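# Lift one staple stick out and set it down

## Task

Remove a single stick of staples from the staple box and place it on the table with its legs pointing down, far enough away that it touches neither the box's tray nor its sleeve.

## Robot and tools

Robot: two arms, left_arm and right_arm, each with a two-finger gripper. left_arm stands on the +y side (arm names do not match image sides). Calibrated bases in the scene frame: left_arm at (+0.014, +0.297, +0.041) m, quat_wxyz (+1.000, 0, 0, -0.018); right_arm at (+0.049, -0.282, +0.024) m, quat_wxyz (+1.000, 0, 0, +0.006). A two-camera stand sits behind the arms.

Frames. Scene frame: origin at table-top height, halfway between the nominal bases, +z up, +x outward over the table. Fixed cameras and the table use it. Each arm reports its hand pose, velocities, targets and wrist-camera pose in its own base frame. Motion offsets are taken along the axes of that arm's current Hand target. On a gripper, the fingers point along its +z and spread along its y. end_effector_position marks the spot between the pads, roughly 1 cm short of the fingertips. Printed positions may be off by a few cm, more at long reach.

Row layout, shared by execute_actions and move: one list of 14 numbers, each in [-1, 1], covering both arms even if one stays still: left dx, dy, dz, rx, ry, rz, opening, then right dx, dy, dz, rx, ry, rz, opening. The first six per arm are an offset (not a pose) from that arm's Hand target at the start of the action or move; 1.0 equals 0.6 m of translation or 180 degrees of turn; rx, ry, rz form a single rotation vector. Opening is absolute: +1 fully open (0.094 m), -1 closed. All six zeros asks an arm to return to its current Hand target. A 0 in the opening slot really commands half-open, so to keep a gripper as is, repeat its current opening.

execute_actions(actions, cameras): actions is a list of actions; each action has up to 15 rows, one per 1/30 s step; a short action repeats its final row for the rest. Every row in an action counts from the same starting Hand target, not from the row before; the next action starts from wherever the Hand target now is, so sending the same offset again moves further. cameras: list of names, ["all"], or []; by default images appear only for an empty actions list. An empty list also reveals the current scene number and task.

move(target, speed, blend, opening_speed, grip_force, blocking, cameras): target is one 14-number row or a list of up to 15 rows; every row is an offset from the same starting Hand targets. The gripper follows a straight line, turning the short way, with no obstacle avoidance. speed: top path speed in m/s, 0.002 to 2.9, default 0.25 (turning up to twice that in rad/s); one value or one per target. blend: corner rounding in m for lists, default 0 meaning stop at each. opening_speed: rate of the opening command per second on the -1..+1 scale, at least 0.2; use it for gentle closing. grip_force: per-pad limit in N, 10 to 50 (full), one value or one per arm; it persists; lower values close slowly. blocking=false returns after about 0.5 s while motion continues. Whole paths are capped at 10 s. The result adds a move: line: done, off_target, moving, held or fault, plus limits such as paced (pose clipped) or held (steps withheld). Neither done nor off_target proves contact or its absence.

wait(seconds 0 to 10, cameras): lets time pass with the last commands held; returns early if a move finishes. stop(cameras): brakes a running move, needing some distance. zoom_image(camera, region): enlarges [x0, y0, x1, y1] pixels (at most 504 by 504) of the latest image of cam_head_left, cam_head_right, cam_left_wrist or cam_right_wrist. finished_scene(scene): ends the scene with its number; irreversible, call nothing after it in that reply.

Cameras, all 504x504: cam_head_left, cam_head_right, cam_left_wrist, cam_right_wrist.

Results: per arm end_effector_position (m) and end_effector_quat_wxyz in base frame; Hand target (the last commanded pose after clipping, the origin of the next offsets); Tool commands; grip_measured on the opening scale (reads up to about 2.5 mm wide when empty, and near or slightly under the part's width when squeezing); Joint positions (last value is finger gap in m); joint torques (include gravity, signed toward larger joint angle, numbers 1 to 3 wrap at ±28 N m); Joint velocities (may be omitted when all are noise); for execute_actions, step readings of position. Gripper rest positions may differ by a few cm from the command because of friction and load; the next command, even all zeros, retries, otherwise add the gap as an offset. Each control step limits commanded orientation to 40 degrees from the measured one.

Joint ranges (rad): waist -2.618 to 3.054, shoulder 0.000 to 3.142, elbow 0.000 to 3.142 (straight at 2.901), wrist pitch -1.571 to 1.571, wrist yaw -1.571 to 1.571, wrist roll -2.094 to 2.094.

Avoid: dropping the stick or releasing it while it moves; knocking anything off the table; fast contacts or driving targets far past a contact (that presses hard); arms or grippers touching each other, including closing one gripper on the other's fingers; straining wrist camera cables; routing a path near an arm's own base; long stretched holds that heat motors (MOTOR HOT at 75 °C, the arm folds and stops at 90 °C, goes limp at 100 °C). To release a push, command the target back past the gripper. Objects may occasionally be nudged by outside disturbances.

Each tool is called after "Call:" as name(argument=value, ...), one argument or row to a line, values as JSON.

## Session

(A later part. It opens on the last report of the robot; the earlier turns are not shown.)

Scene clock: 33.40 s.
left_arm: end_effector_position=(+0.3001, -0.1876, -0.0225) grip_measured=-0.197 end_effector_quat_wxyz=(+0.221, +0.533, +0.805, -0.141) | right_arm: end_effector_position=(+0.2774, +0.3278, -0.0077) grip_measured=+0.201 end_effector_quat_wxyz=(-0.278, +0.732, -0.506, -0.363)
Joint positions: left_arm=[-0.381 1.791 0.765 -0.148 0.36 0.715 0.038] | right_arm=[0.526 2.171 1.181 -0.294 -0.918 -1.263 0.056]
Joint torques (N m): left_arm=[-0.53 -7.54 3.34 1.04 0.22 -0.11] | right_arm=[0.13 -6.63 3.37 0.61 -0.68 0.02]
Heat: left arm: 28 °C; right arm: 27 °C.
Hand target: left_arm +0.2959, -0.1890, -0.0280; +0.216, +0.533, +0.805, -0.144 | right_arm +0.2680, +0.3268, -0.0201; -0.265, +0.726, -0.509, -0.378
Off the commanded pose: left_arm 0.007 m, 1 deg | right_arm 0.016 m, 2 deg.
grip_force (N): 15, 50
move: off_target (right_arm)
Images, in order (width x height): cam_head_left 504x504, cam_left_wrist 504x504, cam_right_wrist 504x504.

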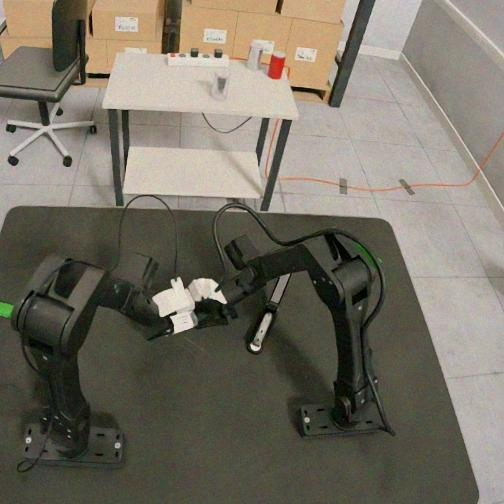

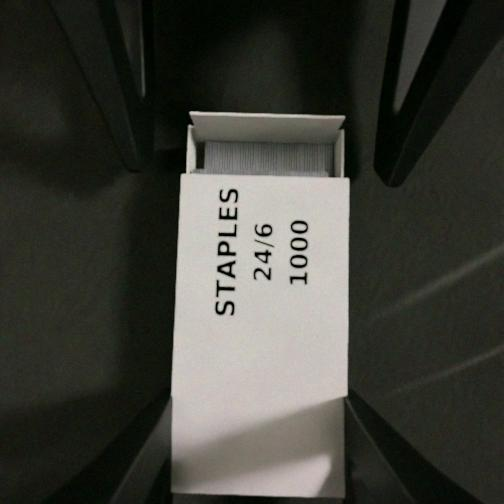

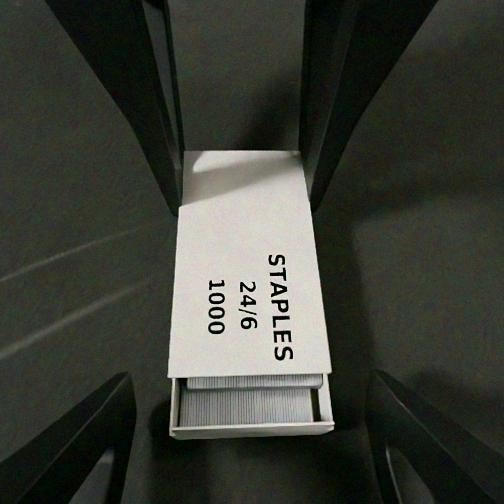

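Call:
move(
  target=[
    [0,0,0,0,0,0,-0.3,0.0048,0,-0.0068,0,0,0,0.2],
    [0,0,0,0,0,0,-0.3,0.0048,0,-0.0068,0,0,0,-0.3],
  ],
  speed=0.05,
  grip_force=[15,30],
  cameras=["cam_left_wrist","cam_right_wrist"],
)

Call:
zoom_image(
  camera="cam_left_wrist",
  region=[100, 50, 400, 350],
)

Scene clock: 35.73 s.
left_arm: end_effector_position=(+0.3001, -0.1875, -0.0225) grip_measured=-0.197 end_effector_quat_wxyz=(+0.221, +0.533, +0.805, -0.140) | right_arm: end_effector_position=(+0.2775, +0.3278, -0.0077) grip_measured=-0.241 end_effector_quat_wxyz=(-0.280, +0.734, -0.503, -0.362)
Joint positions: left_arm=[-0.381 1.791 0.765 -0.148 0.359 0.715 0.038] | right_arm=[0.526 2.171 1.181 -0.293 -0.918 -1.272 0.036]
Joint torques (N m): left_arm=[-0.55 -7.46 3.32 1.06 0.21 -0.04] | right_arm=[-0.69 -6.5 3.59 0.45 -0.77 -0.1]
Heat: left arm: 28 °C; right arm: 27 °C.
Hand target: left_arm +0.2958, -0.1890, -0.0280; +0.216, +0.533, +0.805, -0.144 | right_arm +0.2697, +0.3221, -0.0202; -0.265, +0.726, -0.509, -0.378
Off the commanded pose: left_arm 0.007 m, 1 deg | right_arm 0.016 m, 3 deg.
grip_force (N): 15, 30
move: off_target (right_arm); target 2's new opening was sent with right_arm's hand 0.016 m and 3 deg from that target
Images, in order (width x height): cam_left_wrist 504x504, cam_right_wrist 504x504.

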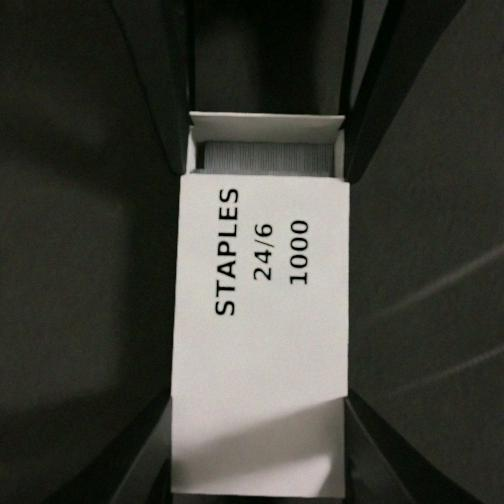

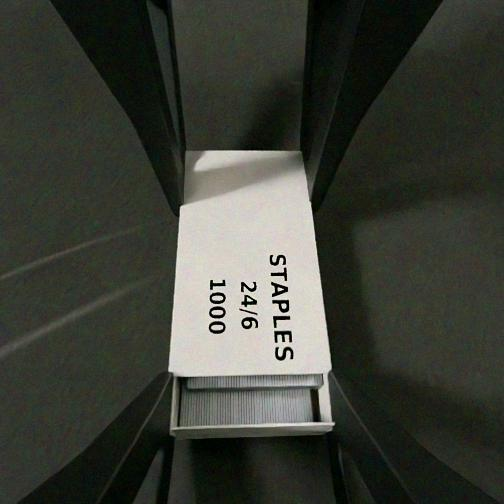

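Scaled by 1.680.

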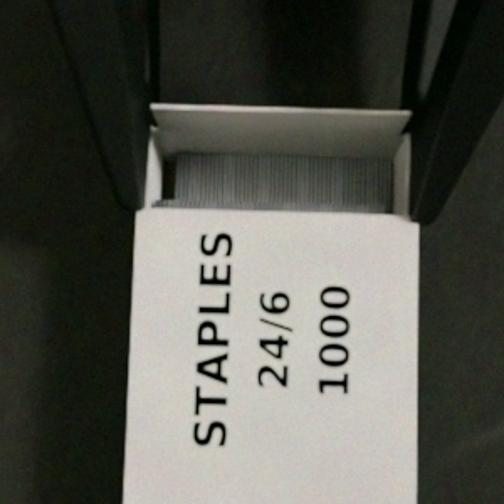

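Call:
move(
  target=[0,0,0,0,0,0,-0.3,0.048,0,-0.068,0,0,0,-0.3],
  speed=0.05,
  cameras=["all"],
)

Call:
zoom_image(
  camera="cam_right_wrist",
  region=[100, 204, 400, 504],
)

Call:
zoom_image(
  camera="cam_left_wrist",
  region=[150, 0, 400, 250],
)

Scene clock: 37.63 s.
left_arm: end_effector_position=(+0.3060, -0.2118, -0.0099) grip_measured=-0.197 end_effector_quat_wxyz=(+0.260, +0.539, +0.783, -0.169) | right_arm: end_effector_position=(+0.2840, +0.2967, +0.0022) grip_measured=-0.243 end_effector_quat_wxyz=(-0.297, +0.730, -0.482, -0.384)
Joint positions: left_arm=[-0.408 1.791 0.765 -0.063 0.424 0.691 0.038] | right_arm=[0.425 2.171 1.193 -0.44 -1.006 -1.465 0.036]
Joint torques (N m): left_arm=[1.37 -7.92 3.29 0.33 -0.32 0.17] | right_arm=[-3.6 -5.55 4.92 -0.32 -0.12 -0.42]
Heat: left arm: 28 °C; right arm: 27 °C.
Hand target: left_arm +0.2959, -0.1890, -0.0280; +0.216, +0.533, +0.805, -0.144 | right_arm +0.2867, +0.2752, -0.0204; -0.265, +0.726, -0.509, -0.378
Off the commanded pose: left_arm 0.031 m, 6 deg | right_arm 0.031 m, 5 deg.
grip_force (N): 15, 30
move: off_target (left_arm, right_arm)

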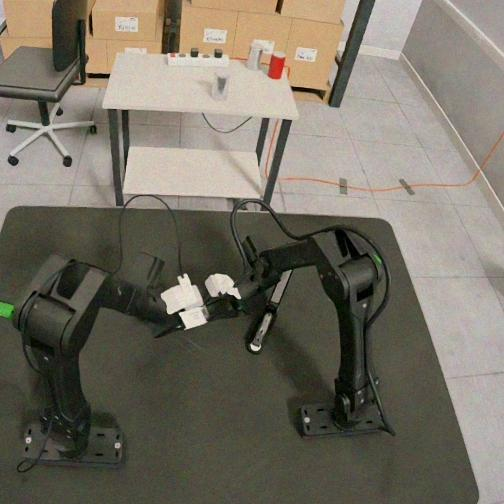

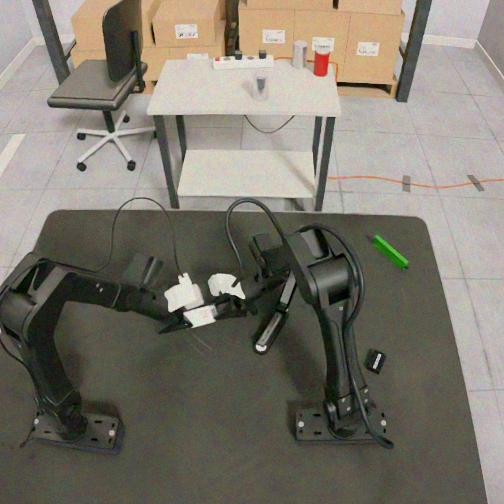

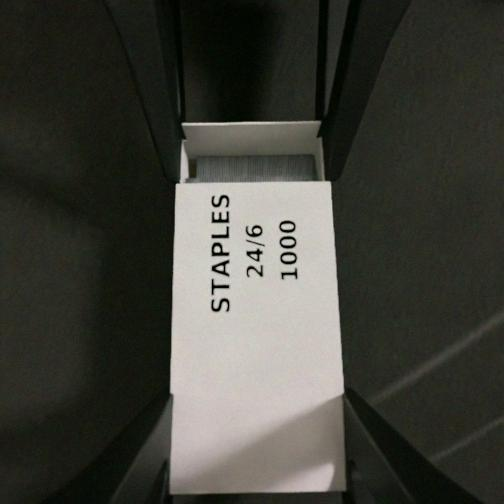

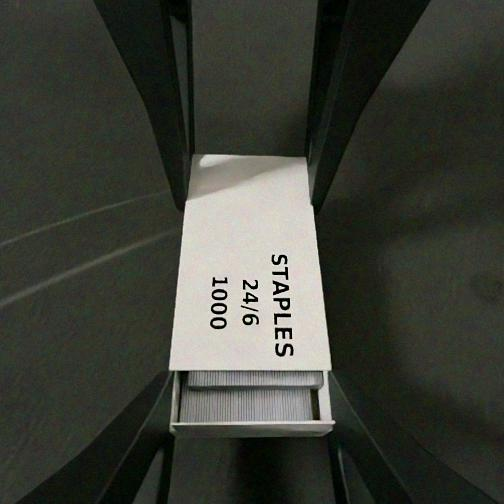

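Scaled by 1.680.

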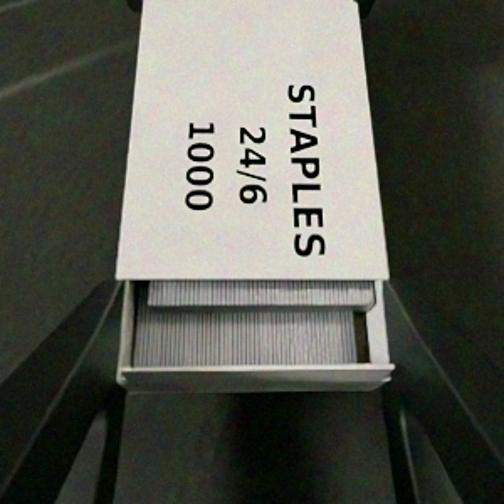

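Scaled by 2.016.

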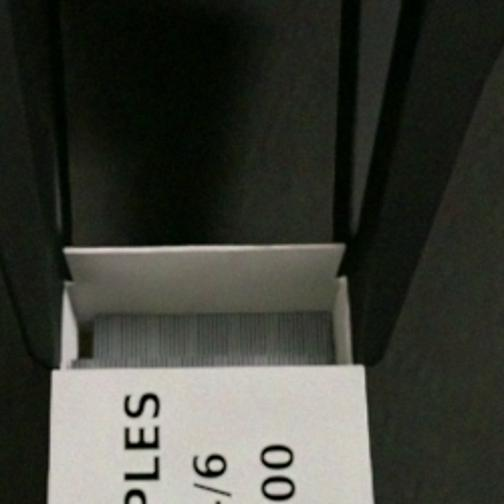

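Call:
move(
  target=[0.043,0,-0.025,0,0,0,-0.3,0.0287,0,-0.041,0,0,0,-0.3],
  speed=0.04,
  grip_force=[10,35],
  cameras=["cam_left_wrist","cam_right_wrist"],
)

Scene clock: 39.40 s.
left_arm: end_effector_position=(+0.3027, -0.2175, +0.0043) grip_measured=-0.197 end_effector_quat_wxyz=(+0.300, +0.550, +0.755, -0.195) | right_arm: end_effector_position=(+0.2824, +0.2866, +0.0155) grip_measured=-0.248 end_effector_quat_wxyz=(-0.315, +0.724, -0.456, -0.410)
Joint positions: left_arm=[-0.388 1.749 0.714 0.015 0.509 0.724 0.038] | right_arm=[0.382 2.18 1.222 -0.562 -1.087 -1.606 0.035]
Joint torques (N m): left_arm=[4.9 -9.83 1.09 -0.32 -0.79 0.5] | right_arm=[-6.8 -5.6 4.68 -0.63 0.69 -0.4]
Heat: left arm: 28 °C; right arm: 27 °C.
Hand target: left_arm +0.2842, -0.1615, -0.0280; +0.216, +0.533, +0.805, -0.144 | right_arm +0.2970, +0.2469, -0.0205; -0.265, +0.726, -0.509, -0.378
Off the commanded pose: left_arm 0.067 m, 13 deg | right_arm 0.055 m, 9 deg.
grip_force (N): 10, 35
move: off_target (left_arm, right_arm)
Images, in order (width x height): cam_left_wrist 504x504, cam_right_wrist 504x504.

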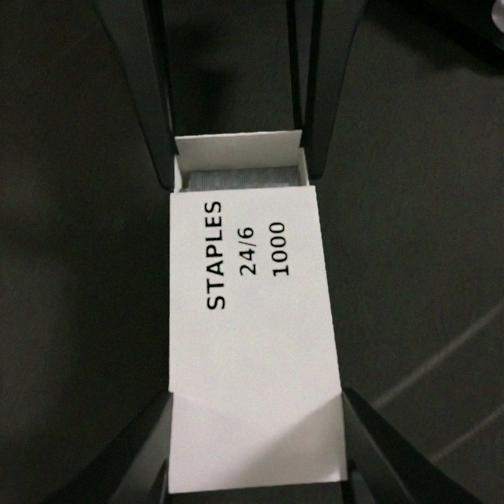

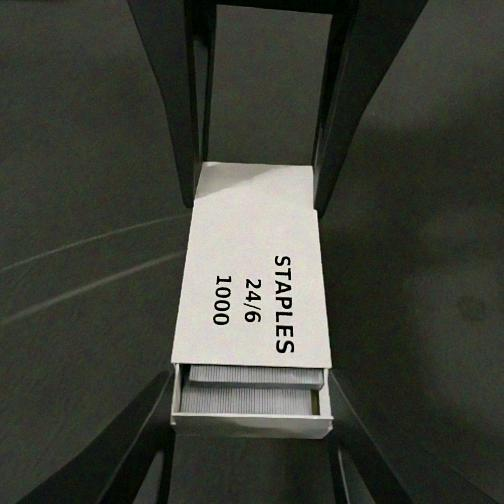

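Call:
move(
  target=[-0.0707,0,0.041,0,0,0,-0.25,-0.046,0,0.0655,0,0,0,-0.3],
  speed=0.06,
  cameras=["cam_left_wrist","cam_right_wrist"],
)

Scene clock: 41.37 s.
left_arm: end_effector_position=(+0.3076, -0.2118, -0.0204) grip_measured=-0.197 end_effector_quat_wxyz=(+0.242, +0.542, +0.791, -0.149) | right_arm: end_effector_position=(+0.2854, +0.2962, -0.0051) grip_measured=-0.248 end_effector_quat_wxyz=(-0.283, +0.733, -0.493, -0.373)
Joint positions: left_arm=[-0.43 1.827 0.792 -0.082 0.37 0.685 0.038] | right_arm=[0.432 2.18 1.202 -0.444 -0.968 -1.448 0.035]
Joint torques (N m): left_arm=[-0.2 -7.71 5.29 0.55 -0.03 -0.25] | right_arm=[-0.27 -6.75 3.43 0.32 -0.4 0.2]
Heat: left arm: 28 °C; right arm: 27 °C.
Hand target: left_arm +0.3034, -0.2067, -0.0279; +0.216, +0.533, +0.805, -0.144 | right_arm +0.2806, +0.2920, -0.0204; -0.265, +0.726, -0.510, -0.378
Off the commanded pose: left_arm 0.010 m, 4 deg | right_arm 0.017 m, 3 deg.
grip_force (N): 10, 35
move: off_target (left_arm, right_arm)
Images, in order (width x height): cam_left_wrist 504x504, cam_right_wrist 504x504.

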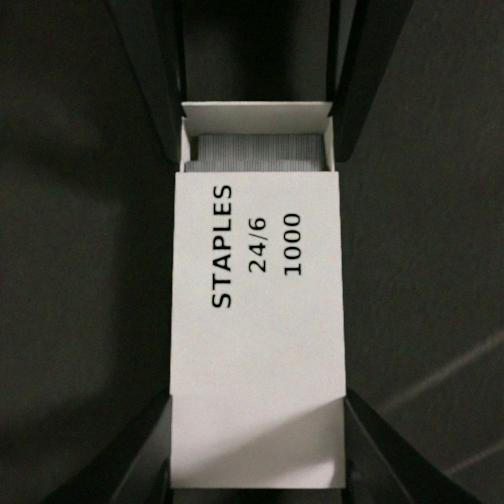

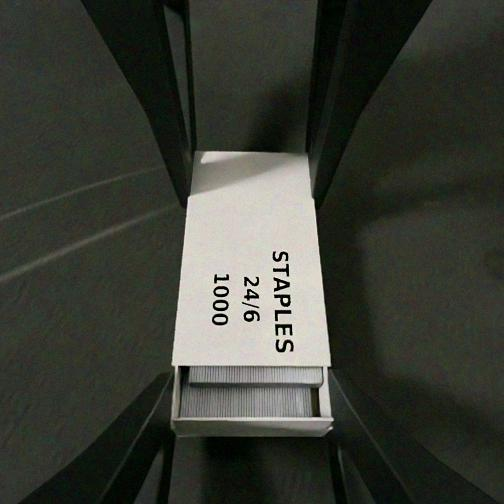

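Call:
move(
  target=[0,0,0,0,0,0,-0.205,0.028,0,-0.041,0,0,0,-0.35],
  speed=0.05,
  cameras=["cam_left_wrist","cam_right_wrist"],
)

Scene clock: 42.63 s.
left_arm: end_effector_position=(+0.3056, -0.2148, -0.0208) grip_measured=-0.197 end_effector_quat_wxyz=(+0.239, +0.544, +0.790, -0.152) | right_arm: end_effector_position=(+0.2885, +0.2743, -0.0064) grip_measured=-0.248 end_effector_quat_wxyz=(-0.286, +0.732, -0.490, -0.376)
Joint positions: left_arm=[-0.44 1.83 0.796 -0.087 0.37 0.682 0.038] | right_arm=[0.371 2.186 1.202 -0.525 -0.984 -1.557 0.035]
Joint torques (N m): left_arm=[0.46 -7.86 4.98 0.58 -0.04 -0.21] | right_arm=[-2.07 -6.01 5.64 -0.21 -0.34 -0.05]
Heat: left arm: 28 °C; right arm: 27 °C.
Hand target: left_arm +0.3034, -0.2067, -0.0279; +0.216, +0.533, +0.805, -0.144 | right_arm +0.2906, +0.2641, -0.0200; -0.265, +0.726, -0.509, -0.379
Off the commanded pose: left_arm 0.011 m, 4 deg | right_arm 0.017 m, 3 deg.
grip_force (N): 10, 35
move: off_target (left_arm, right_arm)
Images, in order (width x height): cam_left_wrist 504x504, cam_right_wrist 504x504.

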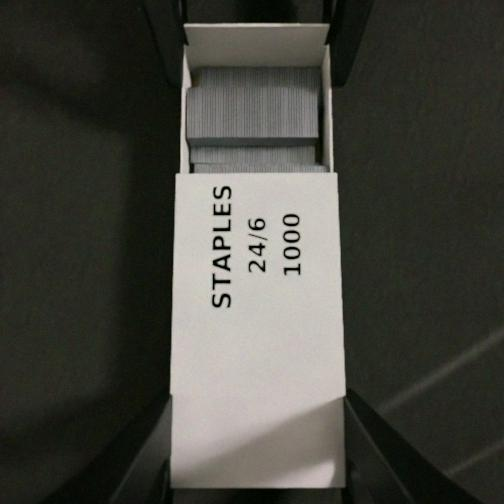

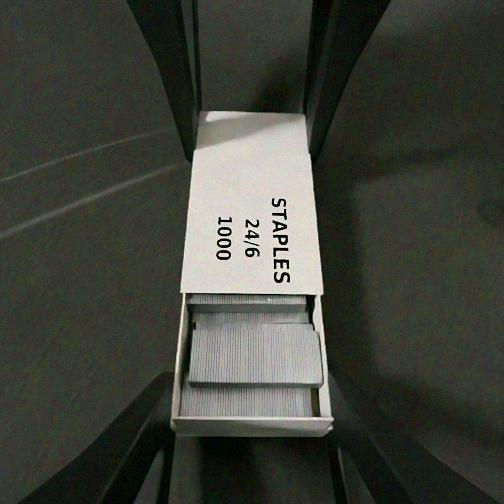

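Call:
move(
  target=[0,0,0,0,0,0,-0.205,0.023,0,-0.033,0,0,0,-0.35],
  speed=0.05,
  cameras=["cam_left_wrist","cam_right_wrist"],
)

Call:
zoom_image(
  camera="cam_right_wrist",
  region=[130, 204, 370, 444],
)

Call:
zoom_image(
  camera="cam_left_wrist",
  region=[130, 0, 370, 240],
)

Scene clock: 43.93 s.
left_arm: end_effector_position=(+0.3054, -0.2147, -0.0209) grip_measured=-0.197 end_effector_quat_wxyz=(+0.238, +0.542, +0.792, -0.152) | right_arm: end_effector_position=(+0.2970, +0.2501, -0.0070) grip_measured=-0.248 end_effector_quat_wxyz=(-0.283, +0.730, -0.495, -0.377)
Joint positions: left_arm=[-0.44 1.83 0.796 -0.088 0.37 0.675 0.038] | right_arm=[0.301 2.208 1.242 -0.649 -0.981 -1.674 0.035]
Joint torques (N m): left_arm=[0.42 -7.87 4.92 0.57 -0.04 -0.17] | right_arm=[-1.55 -6.28 5.63 -0.35 -0.29 -0.1]
Heat: left arm: 28 °C; right arm: 27 °C.
Hand target: left_arm +0.3034, -0.2067, -0.0279; +0.216, +0.533, +0.805, -0.144 | right_arm +0.2988, +0.2413, -0.0200; -0.265, +0.726, -0.510, -0.378
Off the commanded pose: left_arm 0.011 m, 3 deg | right_arm 0.016 m, 3 deg.
grip_force (N): 10, 35
move: off_target (left_arm, right_arm)
Images, in order (width x height): cam_left_wrist 504x504, cam_right_wrist 504x504.

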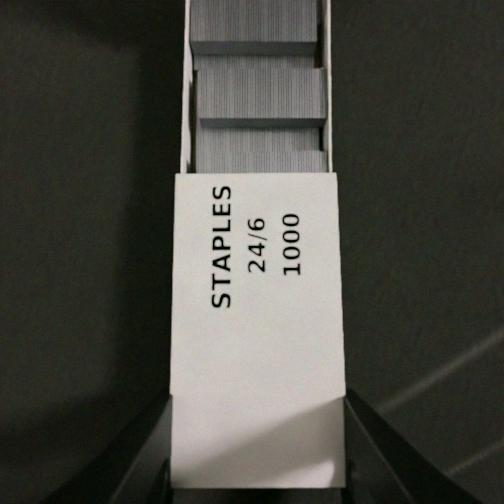

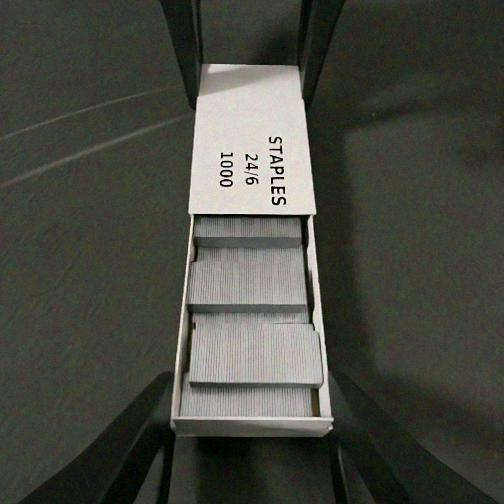

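Scaled by 2.100.

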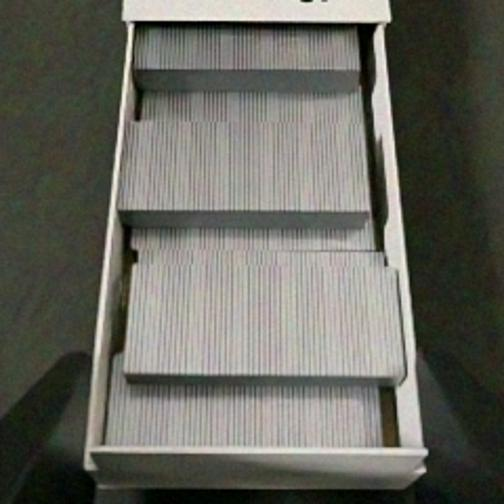

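Scaled by 2.100.

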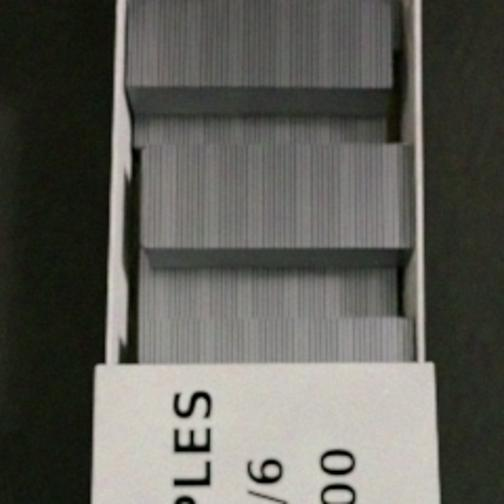

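Call:
move(
  target=[
    [0,0,0,0,0,0,0.2,0,0,0,0,0,0,0.1],
    [0,0,-0.06,0,0,0,0.2,-0.075,0,-0.055,0,0,0,0.1],
    [0,0,-0.167,0,0,0,0.2,-0.13,-0.003,-0.047,0.238,0.239,0.456,0.1],
  ],
  speed=0.15,
  grip_force=[50,50],
  cameras=["all"],
)

Call:
zoom_image(
  camera="cam_right_wrist",
  region=[130, 204, 430, 504],
)

Scene clock: 53.57 s.
left_arm: end_effector_position=(+0.2785, -0.1582, +0.0448) grip_measured=+0.198 end_effector_quat_wxyz=(+0.199, +0.531, +0.811, -0.140) | right_arm: end_effector_position=(+0.2916, +0.2603, +0.0650) grip_measured=+0.099 end_effector_quat_wxyz=(+0.005, -0.175, +0.985, +0.010)
Joint positions: left_arm=[-0.313 1.536 0.834 -0.539 0.373 0.783 0.056] | right_arm=[0.721 2.03 1.631 -1.152 -0.012 0.369 0.052]
Joint torques (N m): left_arm=[0.61 -9.1 6.83 0.64 0.39 0.08] | right_arm=[0.54 -6.45 8.46 -0.08 0.12 0.06]
Heat: left arm: 28 °C; right arm: 28 °C.
Hand target: left_arm +0.2839, -0.1604, +0.0588; +0.216, +0.533, +0.805, -0.144 | right_arm +0.2933, +0.2622, +0.0601; +0.000, -0.175, +0.985, -0.001
Off the commanded pose: left_arm 0.015 m, 2 deg | right_arm 0.006 m, 1 deg.
move: off_target (left_arm)

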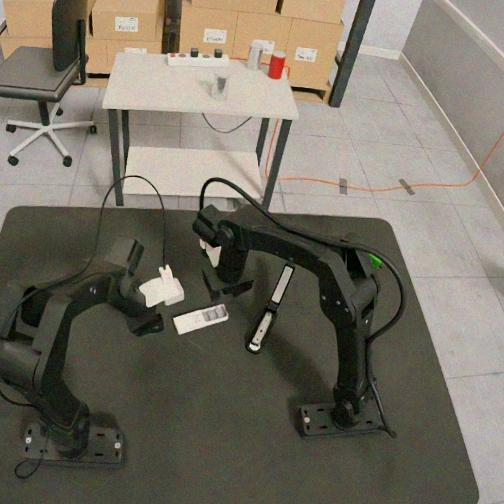

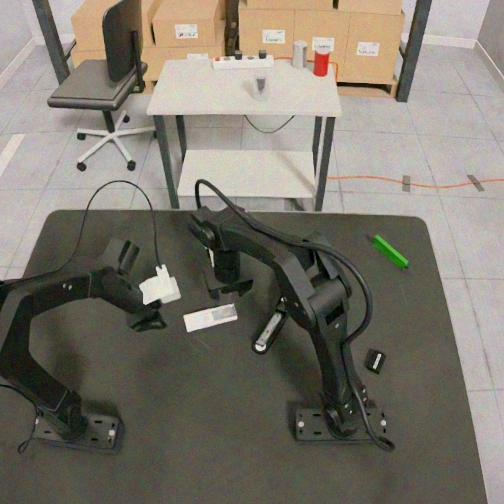

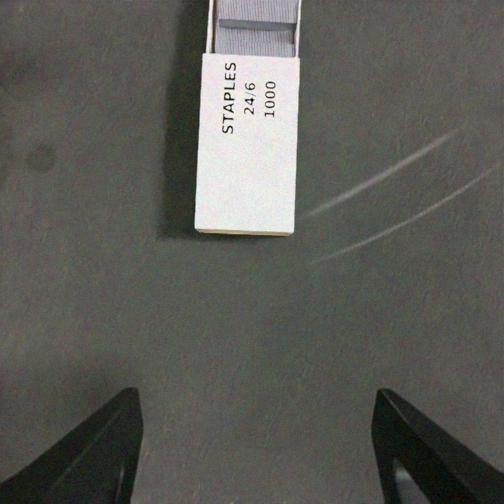

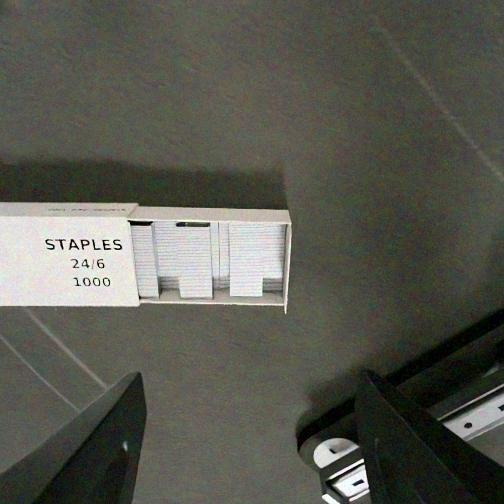

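Scaled by 1.680.

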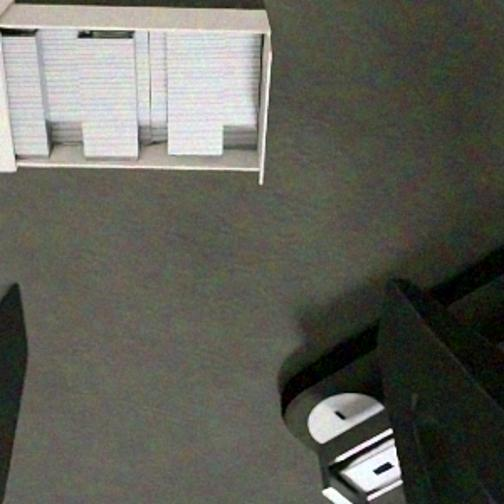

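Call:
move(
  target=[0,0,0,0,0,0,0.2,-0.0047,0.0067,0.067,0,0,0,-0.6],
  speed=0.1,
  cameras=["cam_right_wrist"],
)

Call:
zoom_image(
  camera="cam_right_wrist",
  region=[130, 254, 380, 504],
)

Scene clock: 55.17 s.
left_arm: end_effector_position=(+0.2785, -0.1582, +0.0448) grip_measured=+0.198 end_effector_quat_wxyz=(+0.199, +0.531, +0.811, -0.140) | right_arm: end_effector_position=(+0.2970, +0.2668, +0.0333) grip_measured=-0.599 end_effector_quat_wxyz=(+0.006, -0.173, +0.985, +0.011)
Joint positions: left_arm=[-0.313 1.536 0.834 -0.539 0.373 0.783 0.056] | right_arm=[0.724 2.086 1.586 -1.049 -0.012 0.376 0.019]
Joint torques (N m): left_arm=[0.65 -8.99 6.83 0.6 0.37 0.1] | right_arm=[0.8 -7.04 4.85 0.15 0.17 0.12]
Heat: left arm: 28 °C; right arm: 28 °C.
Hand target: left_arm +0.2840, -0.1604, +0.0588; +0.216, +0.533, +0.805, -0.144 | right_arm +0.2945, +0.2670, +0.0198; +0.000, -0.175, +0.984, -0.001
Off the commanded pose: left_arm 0.015 m, 2 deg | right_arm 0.014 m, 2 deg.
move: off_target (left_arm, right_arm)
Images, in order (width x height): cam_right_wrist 504x504.

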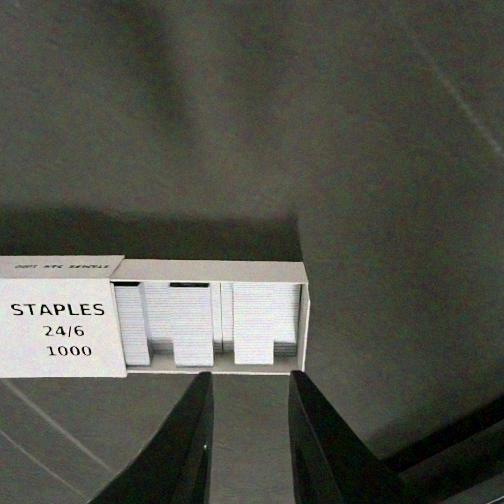

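Scaled by 2.016.

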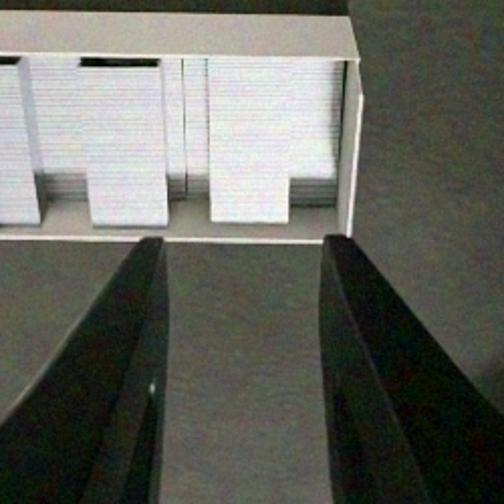

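Call:
move(
  target=[0,0,0,0,0,0,0.2,0.0167,0,0.045,0,0,0,-0.6],
  speed=0.08,
  cameras=["cam_right_wrist"],
)

Call:
zoom_image(
  camera="cam_right_wrist",
  region=[130, 254, 380, 504],
)

Scene clock: 56.63 s.
left_arm: end_effector_position=(+0.2785, -0.1582, +0.0448) grip_measured=+0.198 end_effector_quat_wxyz=(+0.199, +0.531, +0.811, -0.140) | right_arm: end_effector_position=(+0.2881, +0.2654, +0.0074) grip_measured=-0.599 end_effector_quat_wxyz=(+0.008, -0.175, +0.985, +0.012)
Joint positions: left_arm=[-0.313 1.536 0.834 -0.539 0.373 0.783 0.056] | right_arm=[0.737 2.086 1.478 -0.937 -0.011 0.385 0.019]
Joint torques (N m): left_arm=[0.65 -9.01 6.84 0.64 0.36 0.12] | right_arm=[0.51 -6.53 4.67 0.21 0.14 0.08]
Heat: left arm: 28 °C; right arm: 28 °C.
Hand target: left_arm +0.2840, -0.1604, +0.0588; +0.216, +0.533, +0.805, -0.144 | right_arm +0.2851, +0.2635, -0.0072; +0.000, -0.175, +0.984, -0.001
Off the commanded pose: left_arm 0.015 m, 2 deg | right_arm 0.015 m, 2 deg.
move: off_target (left_arm, right_arm)
Images, in order (width x height): cam_right_wrist 504x504.

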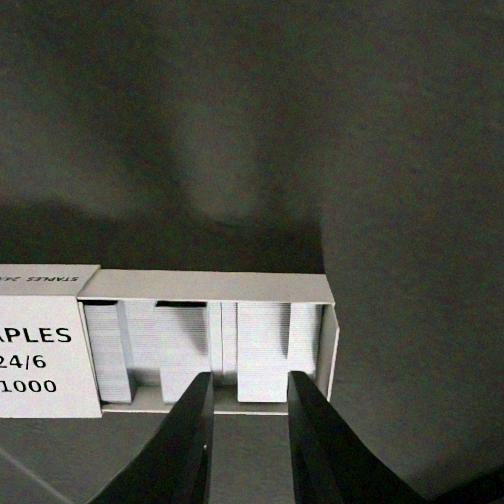

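Scaled by 2.016.

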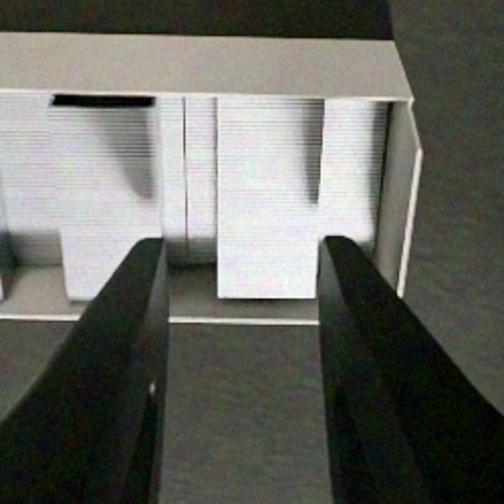

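Call:
move(
  target=[0,0,0,0,0,0,0.2,0,-0.0065,0.01,0,0,0,-0.6],
  speed=0.05,
  cameras=["cam_right_wrist"],
)

Call:
zoom_image(
  camera="cam_right_wrist",
  region=[130, 254, 380, 504],
)

Scene clock: 57.83 s.
left_arm: end_effector_position=(+0.2785, -0.1582, +0.0448) grip_measured=+0.198 end_effector_quat_wxyz=(+0.199, +0.531, +0.811, -0.140) | right_arm: end_effector_position=(+0.2880, +0.2653, +0.0034) grip_measured=-0.599 end_effector_quat_wxyz=(+0.010, -0.175, +0.984, +0.013)
Joint positions: left_arm=[-0.313 1.536 0.834 -0.539 0.373 0.783 0.056] | right_arm=[0.737 2.086 1.461 -0.914 -0.011 0.385 0.019]
Joint torques (N m): left_arm=[0.65 -9.03 6.83 0.61 0.36 0.11] | right_arm=[-0.24 -6.43 4.55 0.24 0.13 -0.09]
Heat: left arm: 28 °C; right arm: 28 °C.
Hand target: left_arm +0.2840, -0.1604, +0.0588; +0.216, +0.533, +0.805, -0.144 | right_arm +0.2865, +0.2598, -0.0131; +0.000, -0.175, +0.984, -0.001
Off the commanded pose: left_arm 0.015 m, 2 deg | right_arm 0.018 m, 2 deg.
move: off_target (left_arm, right_arm)
Images, in order (width x height): cam_right_wrist 504x504.

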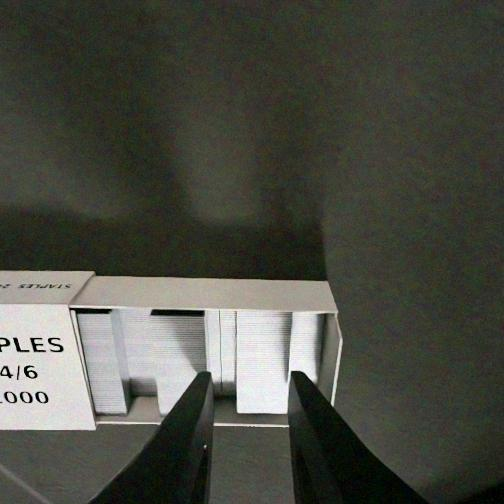

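Scaled by 2.016.

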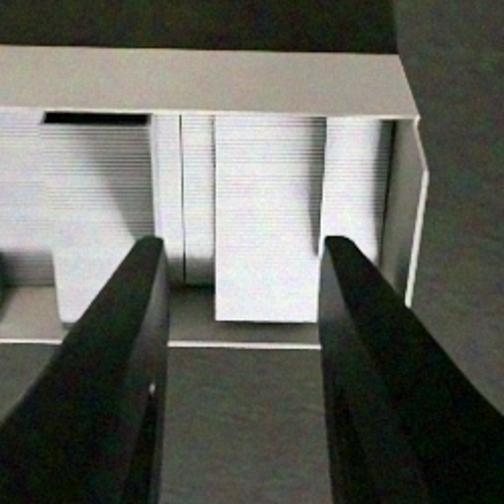

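Call:
move(
  target=[0,0,0,0,0,0,0.2,0,-0.007,0,0,0,0,-0.6],
  speed=0.05,
  cameras=["cam_right_wrist"],
)

Call:
zoom_image(
  camera="cam_right_wrist",
  region=[130, 254, 380, 504],
)

Scene clock: 58.70 s.
left_arm: end_effector_position=(+0.2785, -0.1582, +0.0448) grip_measured=+0.198 end_effector_quat_wxyz=(+0.199, +0.531, +0.811, -0.140) | right_arm: end_effector_position=(+0.2876, +0.2627, +0.0014) grip_measured=-0.599 end_effector_quat_wxyz=(+0.008, -0.177, +0.984, +0.012)
Joint positions: left_arm=[-0.313 1.536 0.834 -0.539 0.373 0.783 0.056] | right_arm=[0.732 2.086 1.452 -0.911 -0.011 0.377 0.019]
Joint torques (N m): left_arm=[0.62 -9.07 6.91 0.59 0.38 0.08] | right_arm=[-0.65 -6.67 4.52 0.27 0.11 -0.07]
Heat: left arm: 28 °C; right arm: 28 °C.
Hand target: left_arm +0.2840, -0.1604, +0.0588; +0.216, +0.533, +0.805, -0.144 | right_arm +0.2880, +0.2558, -0.0132; +0.000, -0.175, +0.985, -0.001
Off the commanded pose: left_arm 0.015 m, 2 deg | right_arm 0.016 m, 2 deg.
move: off_target (left_arm, right_arm)
Images, in order (width x height): cam_right_wrist 504x504.

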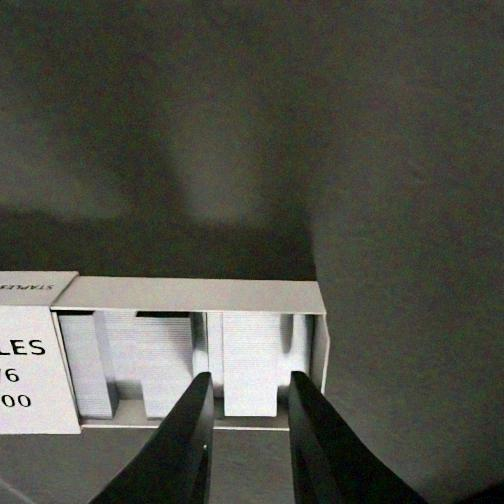

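Scaled by 2.016.

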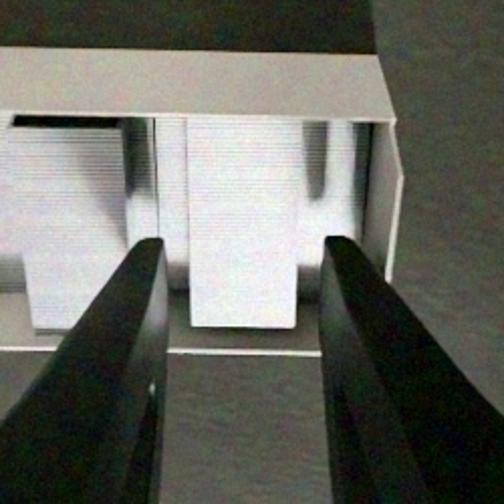

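Call:
move(
  target=[0,0,0,0,0,0,0.2,0,0.001,0.011,0,0,0,-0.6],
  speed=0.04,
  cameras=["cam_right_wrist"],
)

Call:
zoom_image(
  camera="cam_right_wrist",
  region=[130, 254, 380, 504],
)

Scene clock: 59.73 s.
left_arm: end_effector_position=(+0.2785, -0.1582, +0.0448) grip_measured=+0.198 end_effector_quat_wxyz=(+0.199, +0.531, +0.811, -0.140) | right_arm: end_effector_position=(+0.2882, +0.2628, -0.0044) grip_measured=-0.599 end_effector_quat_wxyz=(+0.009, -0.177, +0.984, +0.012)
Joint positions: left_arm=[-0.313 1.536 0.834 -0.539 0.373 0.783 0.056] | right_arm=[0.732 2.094 1.441 -0.889 -0.011 0.376 0.019]
Joint torques (N m): left_arm=[0.66 -8.95 6.83 0.6 0.38 0.09] | right_arm=[-0.64 -6.9 4.37 0.22 0.15 0.02]
Heat: left arm: 28 °C; right arm: 28 °C.
Hand target: left_arm +0.2840, -0.1604, +0.0588; +0.216, +0.533, +0.805, -0.144 | right_arm +0.2878, +0.2564, -0.0197; +0.000, -0.175, +0.985, -0.001
Off the commanded pose: left_arm 0.015 m, 2 deg | right_arm 0.017 m, 2 deg.
move: off_target (left_arm, right_arm)
Images, in order (width x height): cam_right_wrist 504x504.

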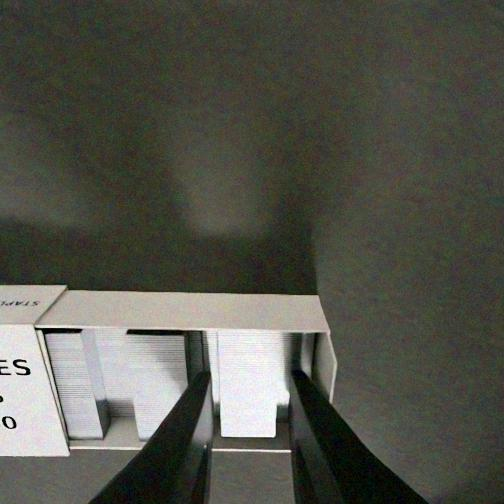

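Scaled by 2.016.

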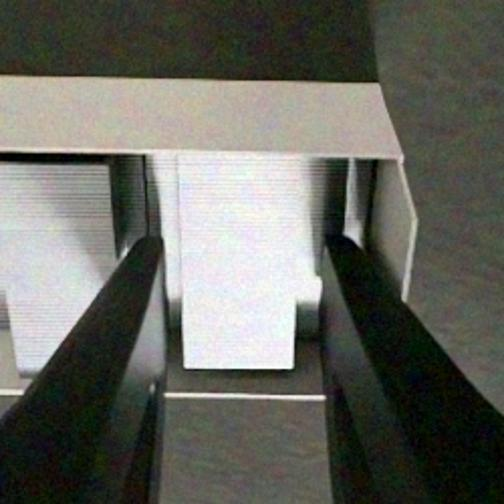

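Call:
move(
  target=[0,0,0,0,0,0,0.2,-0.003,0.001,0.0085,0,0,0,-0.6],
  speed=0.03,
  cameras=["cam_right_wrist"],
)

Call:
zoom_image(
  camera="cam_right_wrist",
  region=[130, 254, 380, 504],
)

Scene clock: 60.60 s.
left_arm: end_effector_position=(+0.2785, -0.1582, +0.0448) grip_measured=+0.198 end_effector_quat_wxyz=(+0.199, +0.531, +0.811, -0.140) | right_arm: end_effector_position=(+0.2891, +0.2637, -0.0071) grip_measured=-0.599 end_effector_quat_wxyz=(+0.010, -0.177, +0.984, +0.013)
Joint positions: left_arm=[-0.313 1.536 0.834 -0.539 0.373 0.783 0.056] | right_arm=[0.732 2.102 1.441 -0.881 -0.011 0.376 0.019]
Joint torques (N m): left_arm=[0.65 -8.98 6.94 0.62 0.39 0.1] | right_arm=[-0.43 -6.08 4.52 0.28 0.11 -0.05]
Heat: left arm: 28 °C; right arm: 28 °C.
Hand target: left_arm +0.2840, -0.1604, +0.0588; +0.216, +0.533, +0.805, -0.144 | right_arm +0.2892, +0.2576, -0.0248; +0.000, -0.175, +0.985, -0.001
Off the commanded pose: left_arm 0.015 m, 2 deg | right_arm 0.019 m, 2 deg.
move: off_target (left_arm, right_arm)
Images, in order (width x height): cam_right_wrist 504x504.

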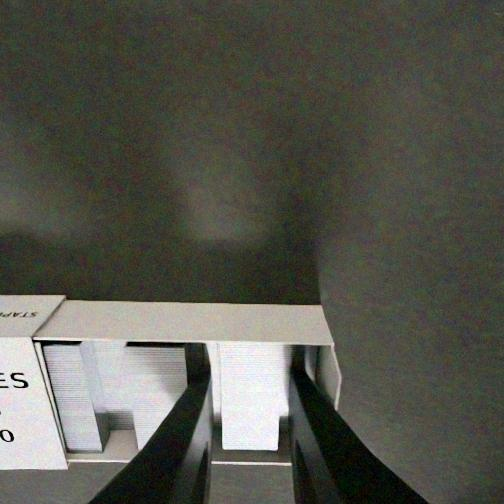

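Scaled by 2.016.

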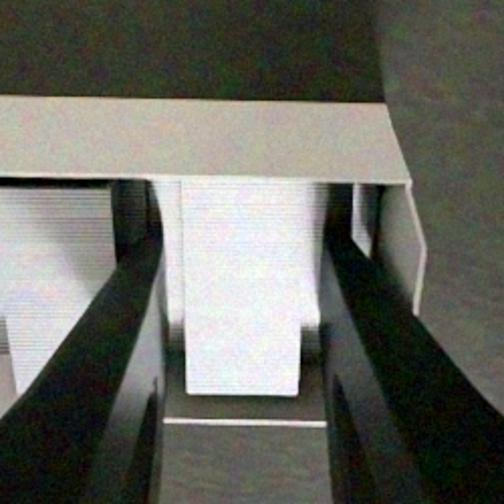

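Call:
move(
  target=[
    [0,0,0,0,0,0,0.2,0.010,0,0.002,0,0,0,-0.6],
    [0,0,0,0,0,0,0.2,0.010,0,0.002,0,0,0,-0.85],
  ],
  speed=0.04,
  grip_force=[50,20],
  cameras=["cam_right_wrist"],
)

Call:
zoom_image(
  camera="cam_right_wrist",
  region=[130, 254, 380, 504],
)

Scene clock: 62.17 s.
left_arm: end_effector_position=(+0.2785, -0.1582, +0.0448) grip_measured=+0.198 end_effector_quat_wxyz=(+0.199, +0.531, +0.811, -0.140) | right_arm: end_effector_position=(+0.2893, +0.2616, -0.0081) grip_measured=-0.727 end_effector_quat_wxyz=(+0.011, -0.177, +0.984, +0.008)
Joint positions: left_arm=[-0.313 1.536 0.834 -0.539 0.373 0.783 0.056] | right_arm=[0.732 2.102 1.437 -0.879 -0.002 0.376 0.013]
Joint torques (N m): left_arm=[0.83 -9.01 6.82 0.63 0.39 0.09] | right_arm=[-0.06 -7.28 2.22 0.42 -0.05 0.05]
Heat: left arm: 28 °C; right arm: 28 °C.
Hand target: left_arm +0.2840, -0.1604, +0.0588; +0.216, +0.533, +0.805, -0.144 | right_arm +0.2836, +0.2555, -0.0260; +0.000, -0.175, +0.985, -0.001
Off the commanded pose: left_arm 0.015 m, 2 deg | right_arm 0.020 m, 2 deg.
grip_force (N): 50, 20
move: off_target (left_arm, right_arm); target 2's new opening was sent with right_arm's hand 0.020 m and 2 deg from that target
Images, in order (width x height): cam_right_wrist 504x504.

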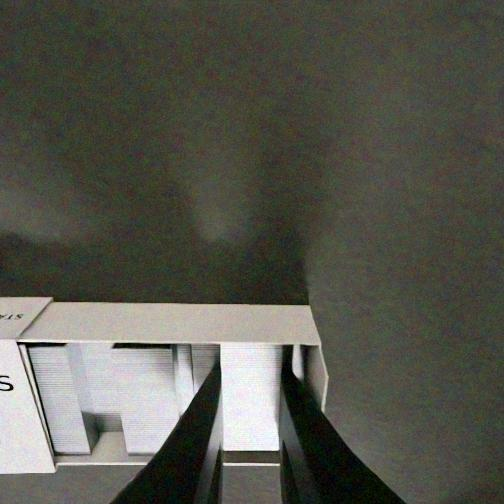

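Scaled by 2.016.

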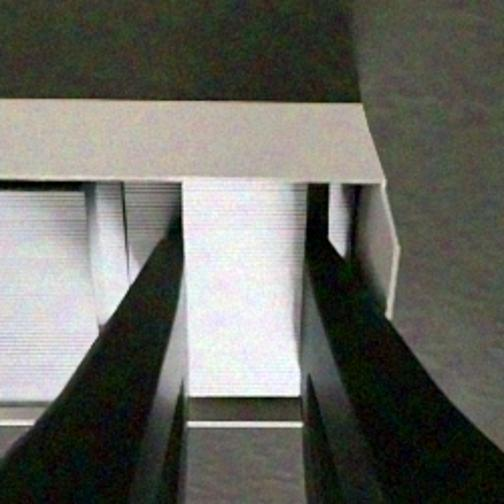

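Call:
move(
  target=[0,0,0,0,0,0,0.2,0,0,-0.14,0,0,0,-0.85],
  speed=0.1,
  cameras=["all"],
)

Call:
zoom_image(
  camera="cam_right_wrist",
  region=[130, 254, 380, 504],
)

Scene clock: 63.87 s.
left_arm: end_effector_position=(+0.2785, -0.1582, +0.0448) grip_measured=+0.198 end_effector_quat_wxyz=(+0.199, +0.531, +0.811, -0.140) | right_arm: end_effector_position=(+0.2791, +0.2524, +0.0407) grip_measured=-0.728 end_effector_quat_wxyz=(-0.017, -0.177, +0.984, -0.010)
Joint positions: left_arm=[-0.313 1.536 0.834 -0.539 0.373 0.783 0.056] | right_arm=[0.732 2.051 1.564 -1.124 -0.002 0.376 0.013]
Joint torques (N m): left_arm=[0.69 -8.85 6.87 0.64 0.36 0.07] | right_arm=[-0.09 -11.38 7.65 -0.23 -0.01 0.01]
Heat: left arm: 28 °C; right arm: 28 °C.
Hand target: left_arm +0.2840, -0.1604, +0.0588; +0.216, +0.533, +0.805, -0.144 | right_arm +0.2836, +0.2556, +0.0579; +0.000, -0.175, +0.985, -0.001
Off the commanded pose: left_arm 0.015 m, 2 deg | right_arm 0.018 m, 2 deg.
grip_force (N): 50, 20
move: off_target (left_arm, right_arm)

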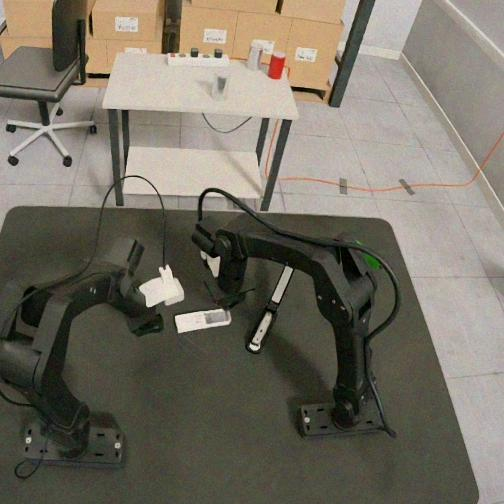

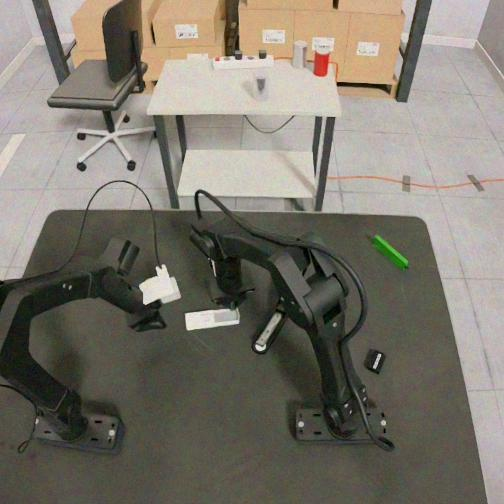

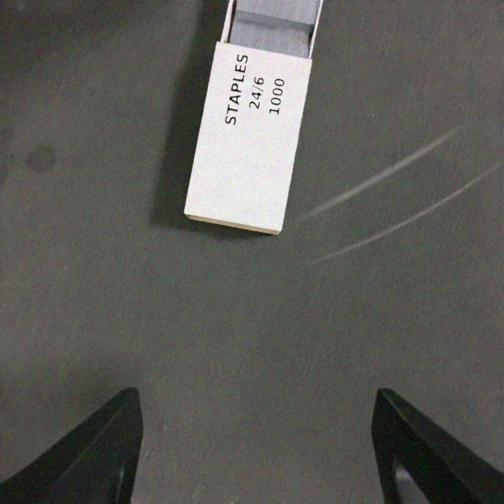

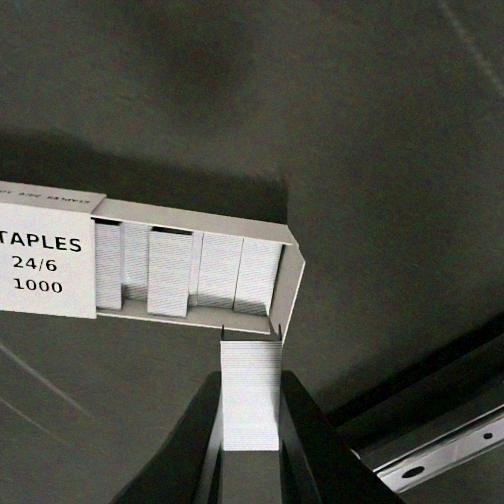

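Scaled by 2.016.

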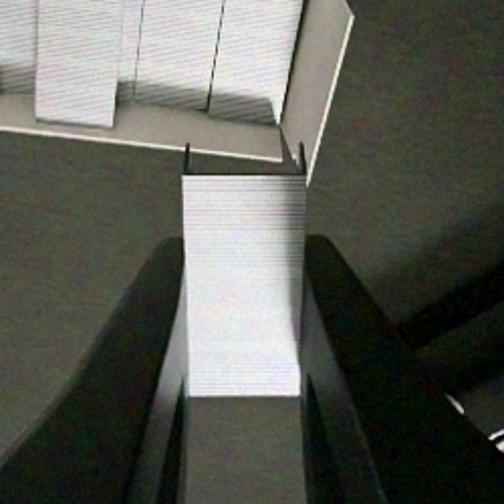

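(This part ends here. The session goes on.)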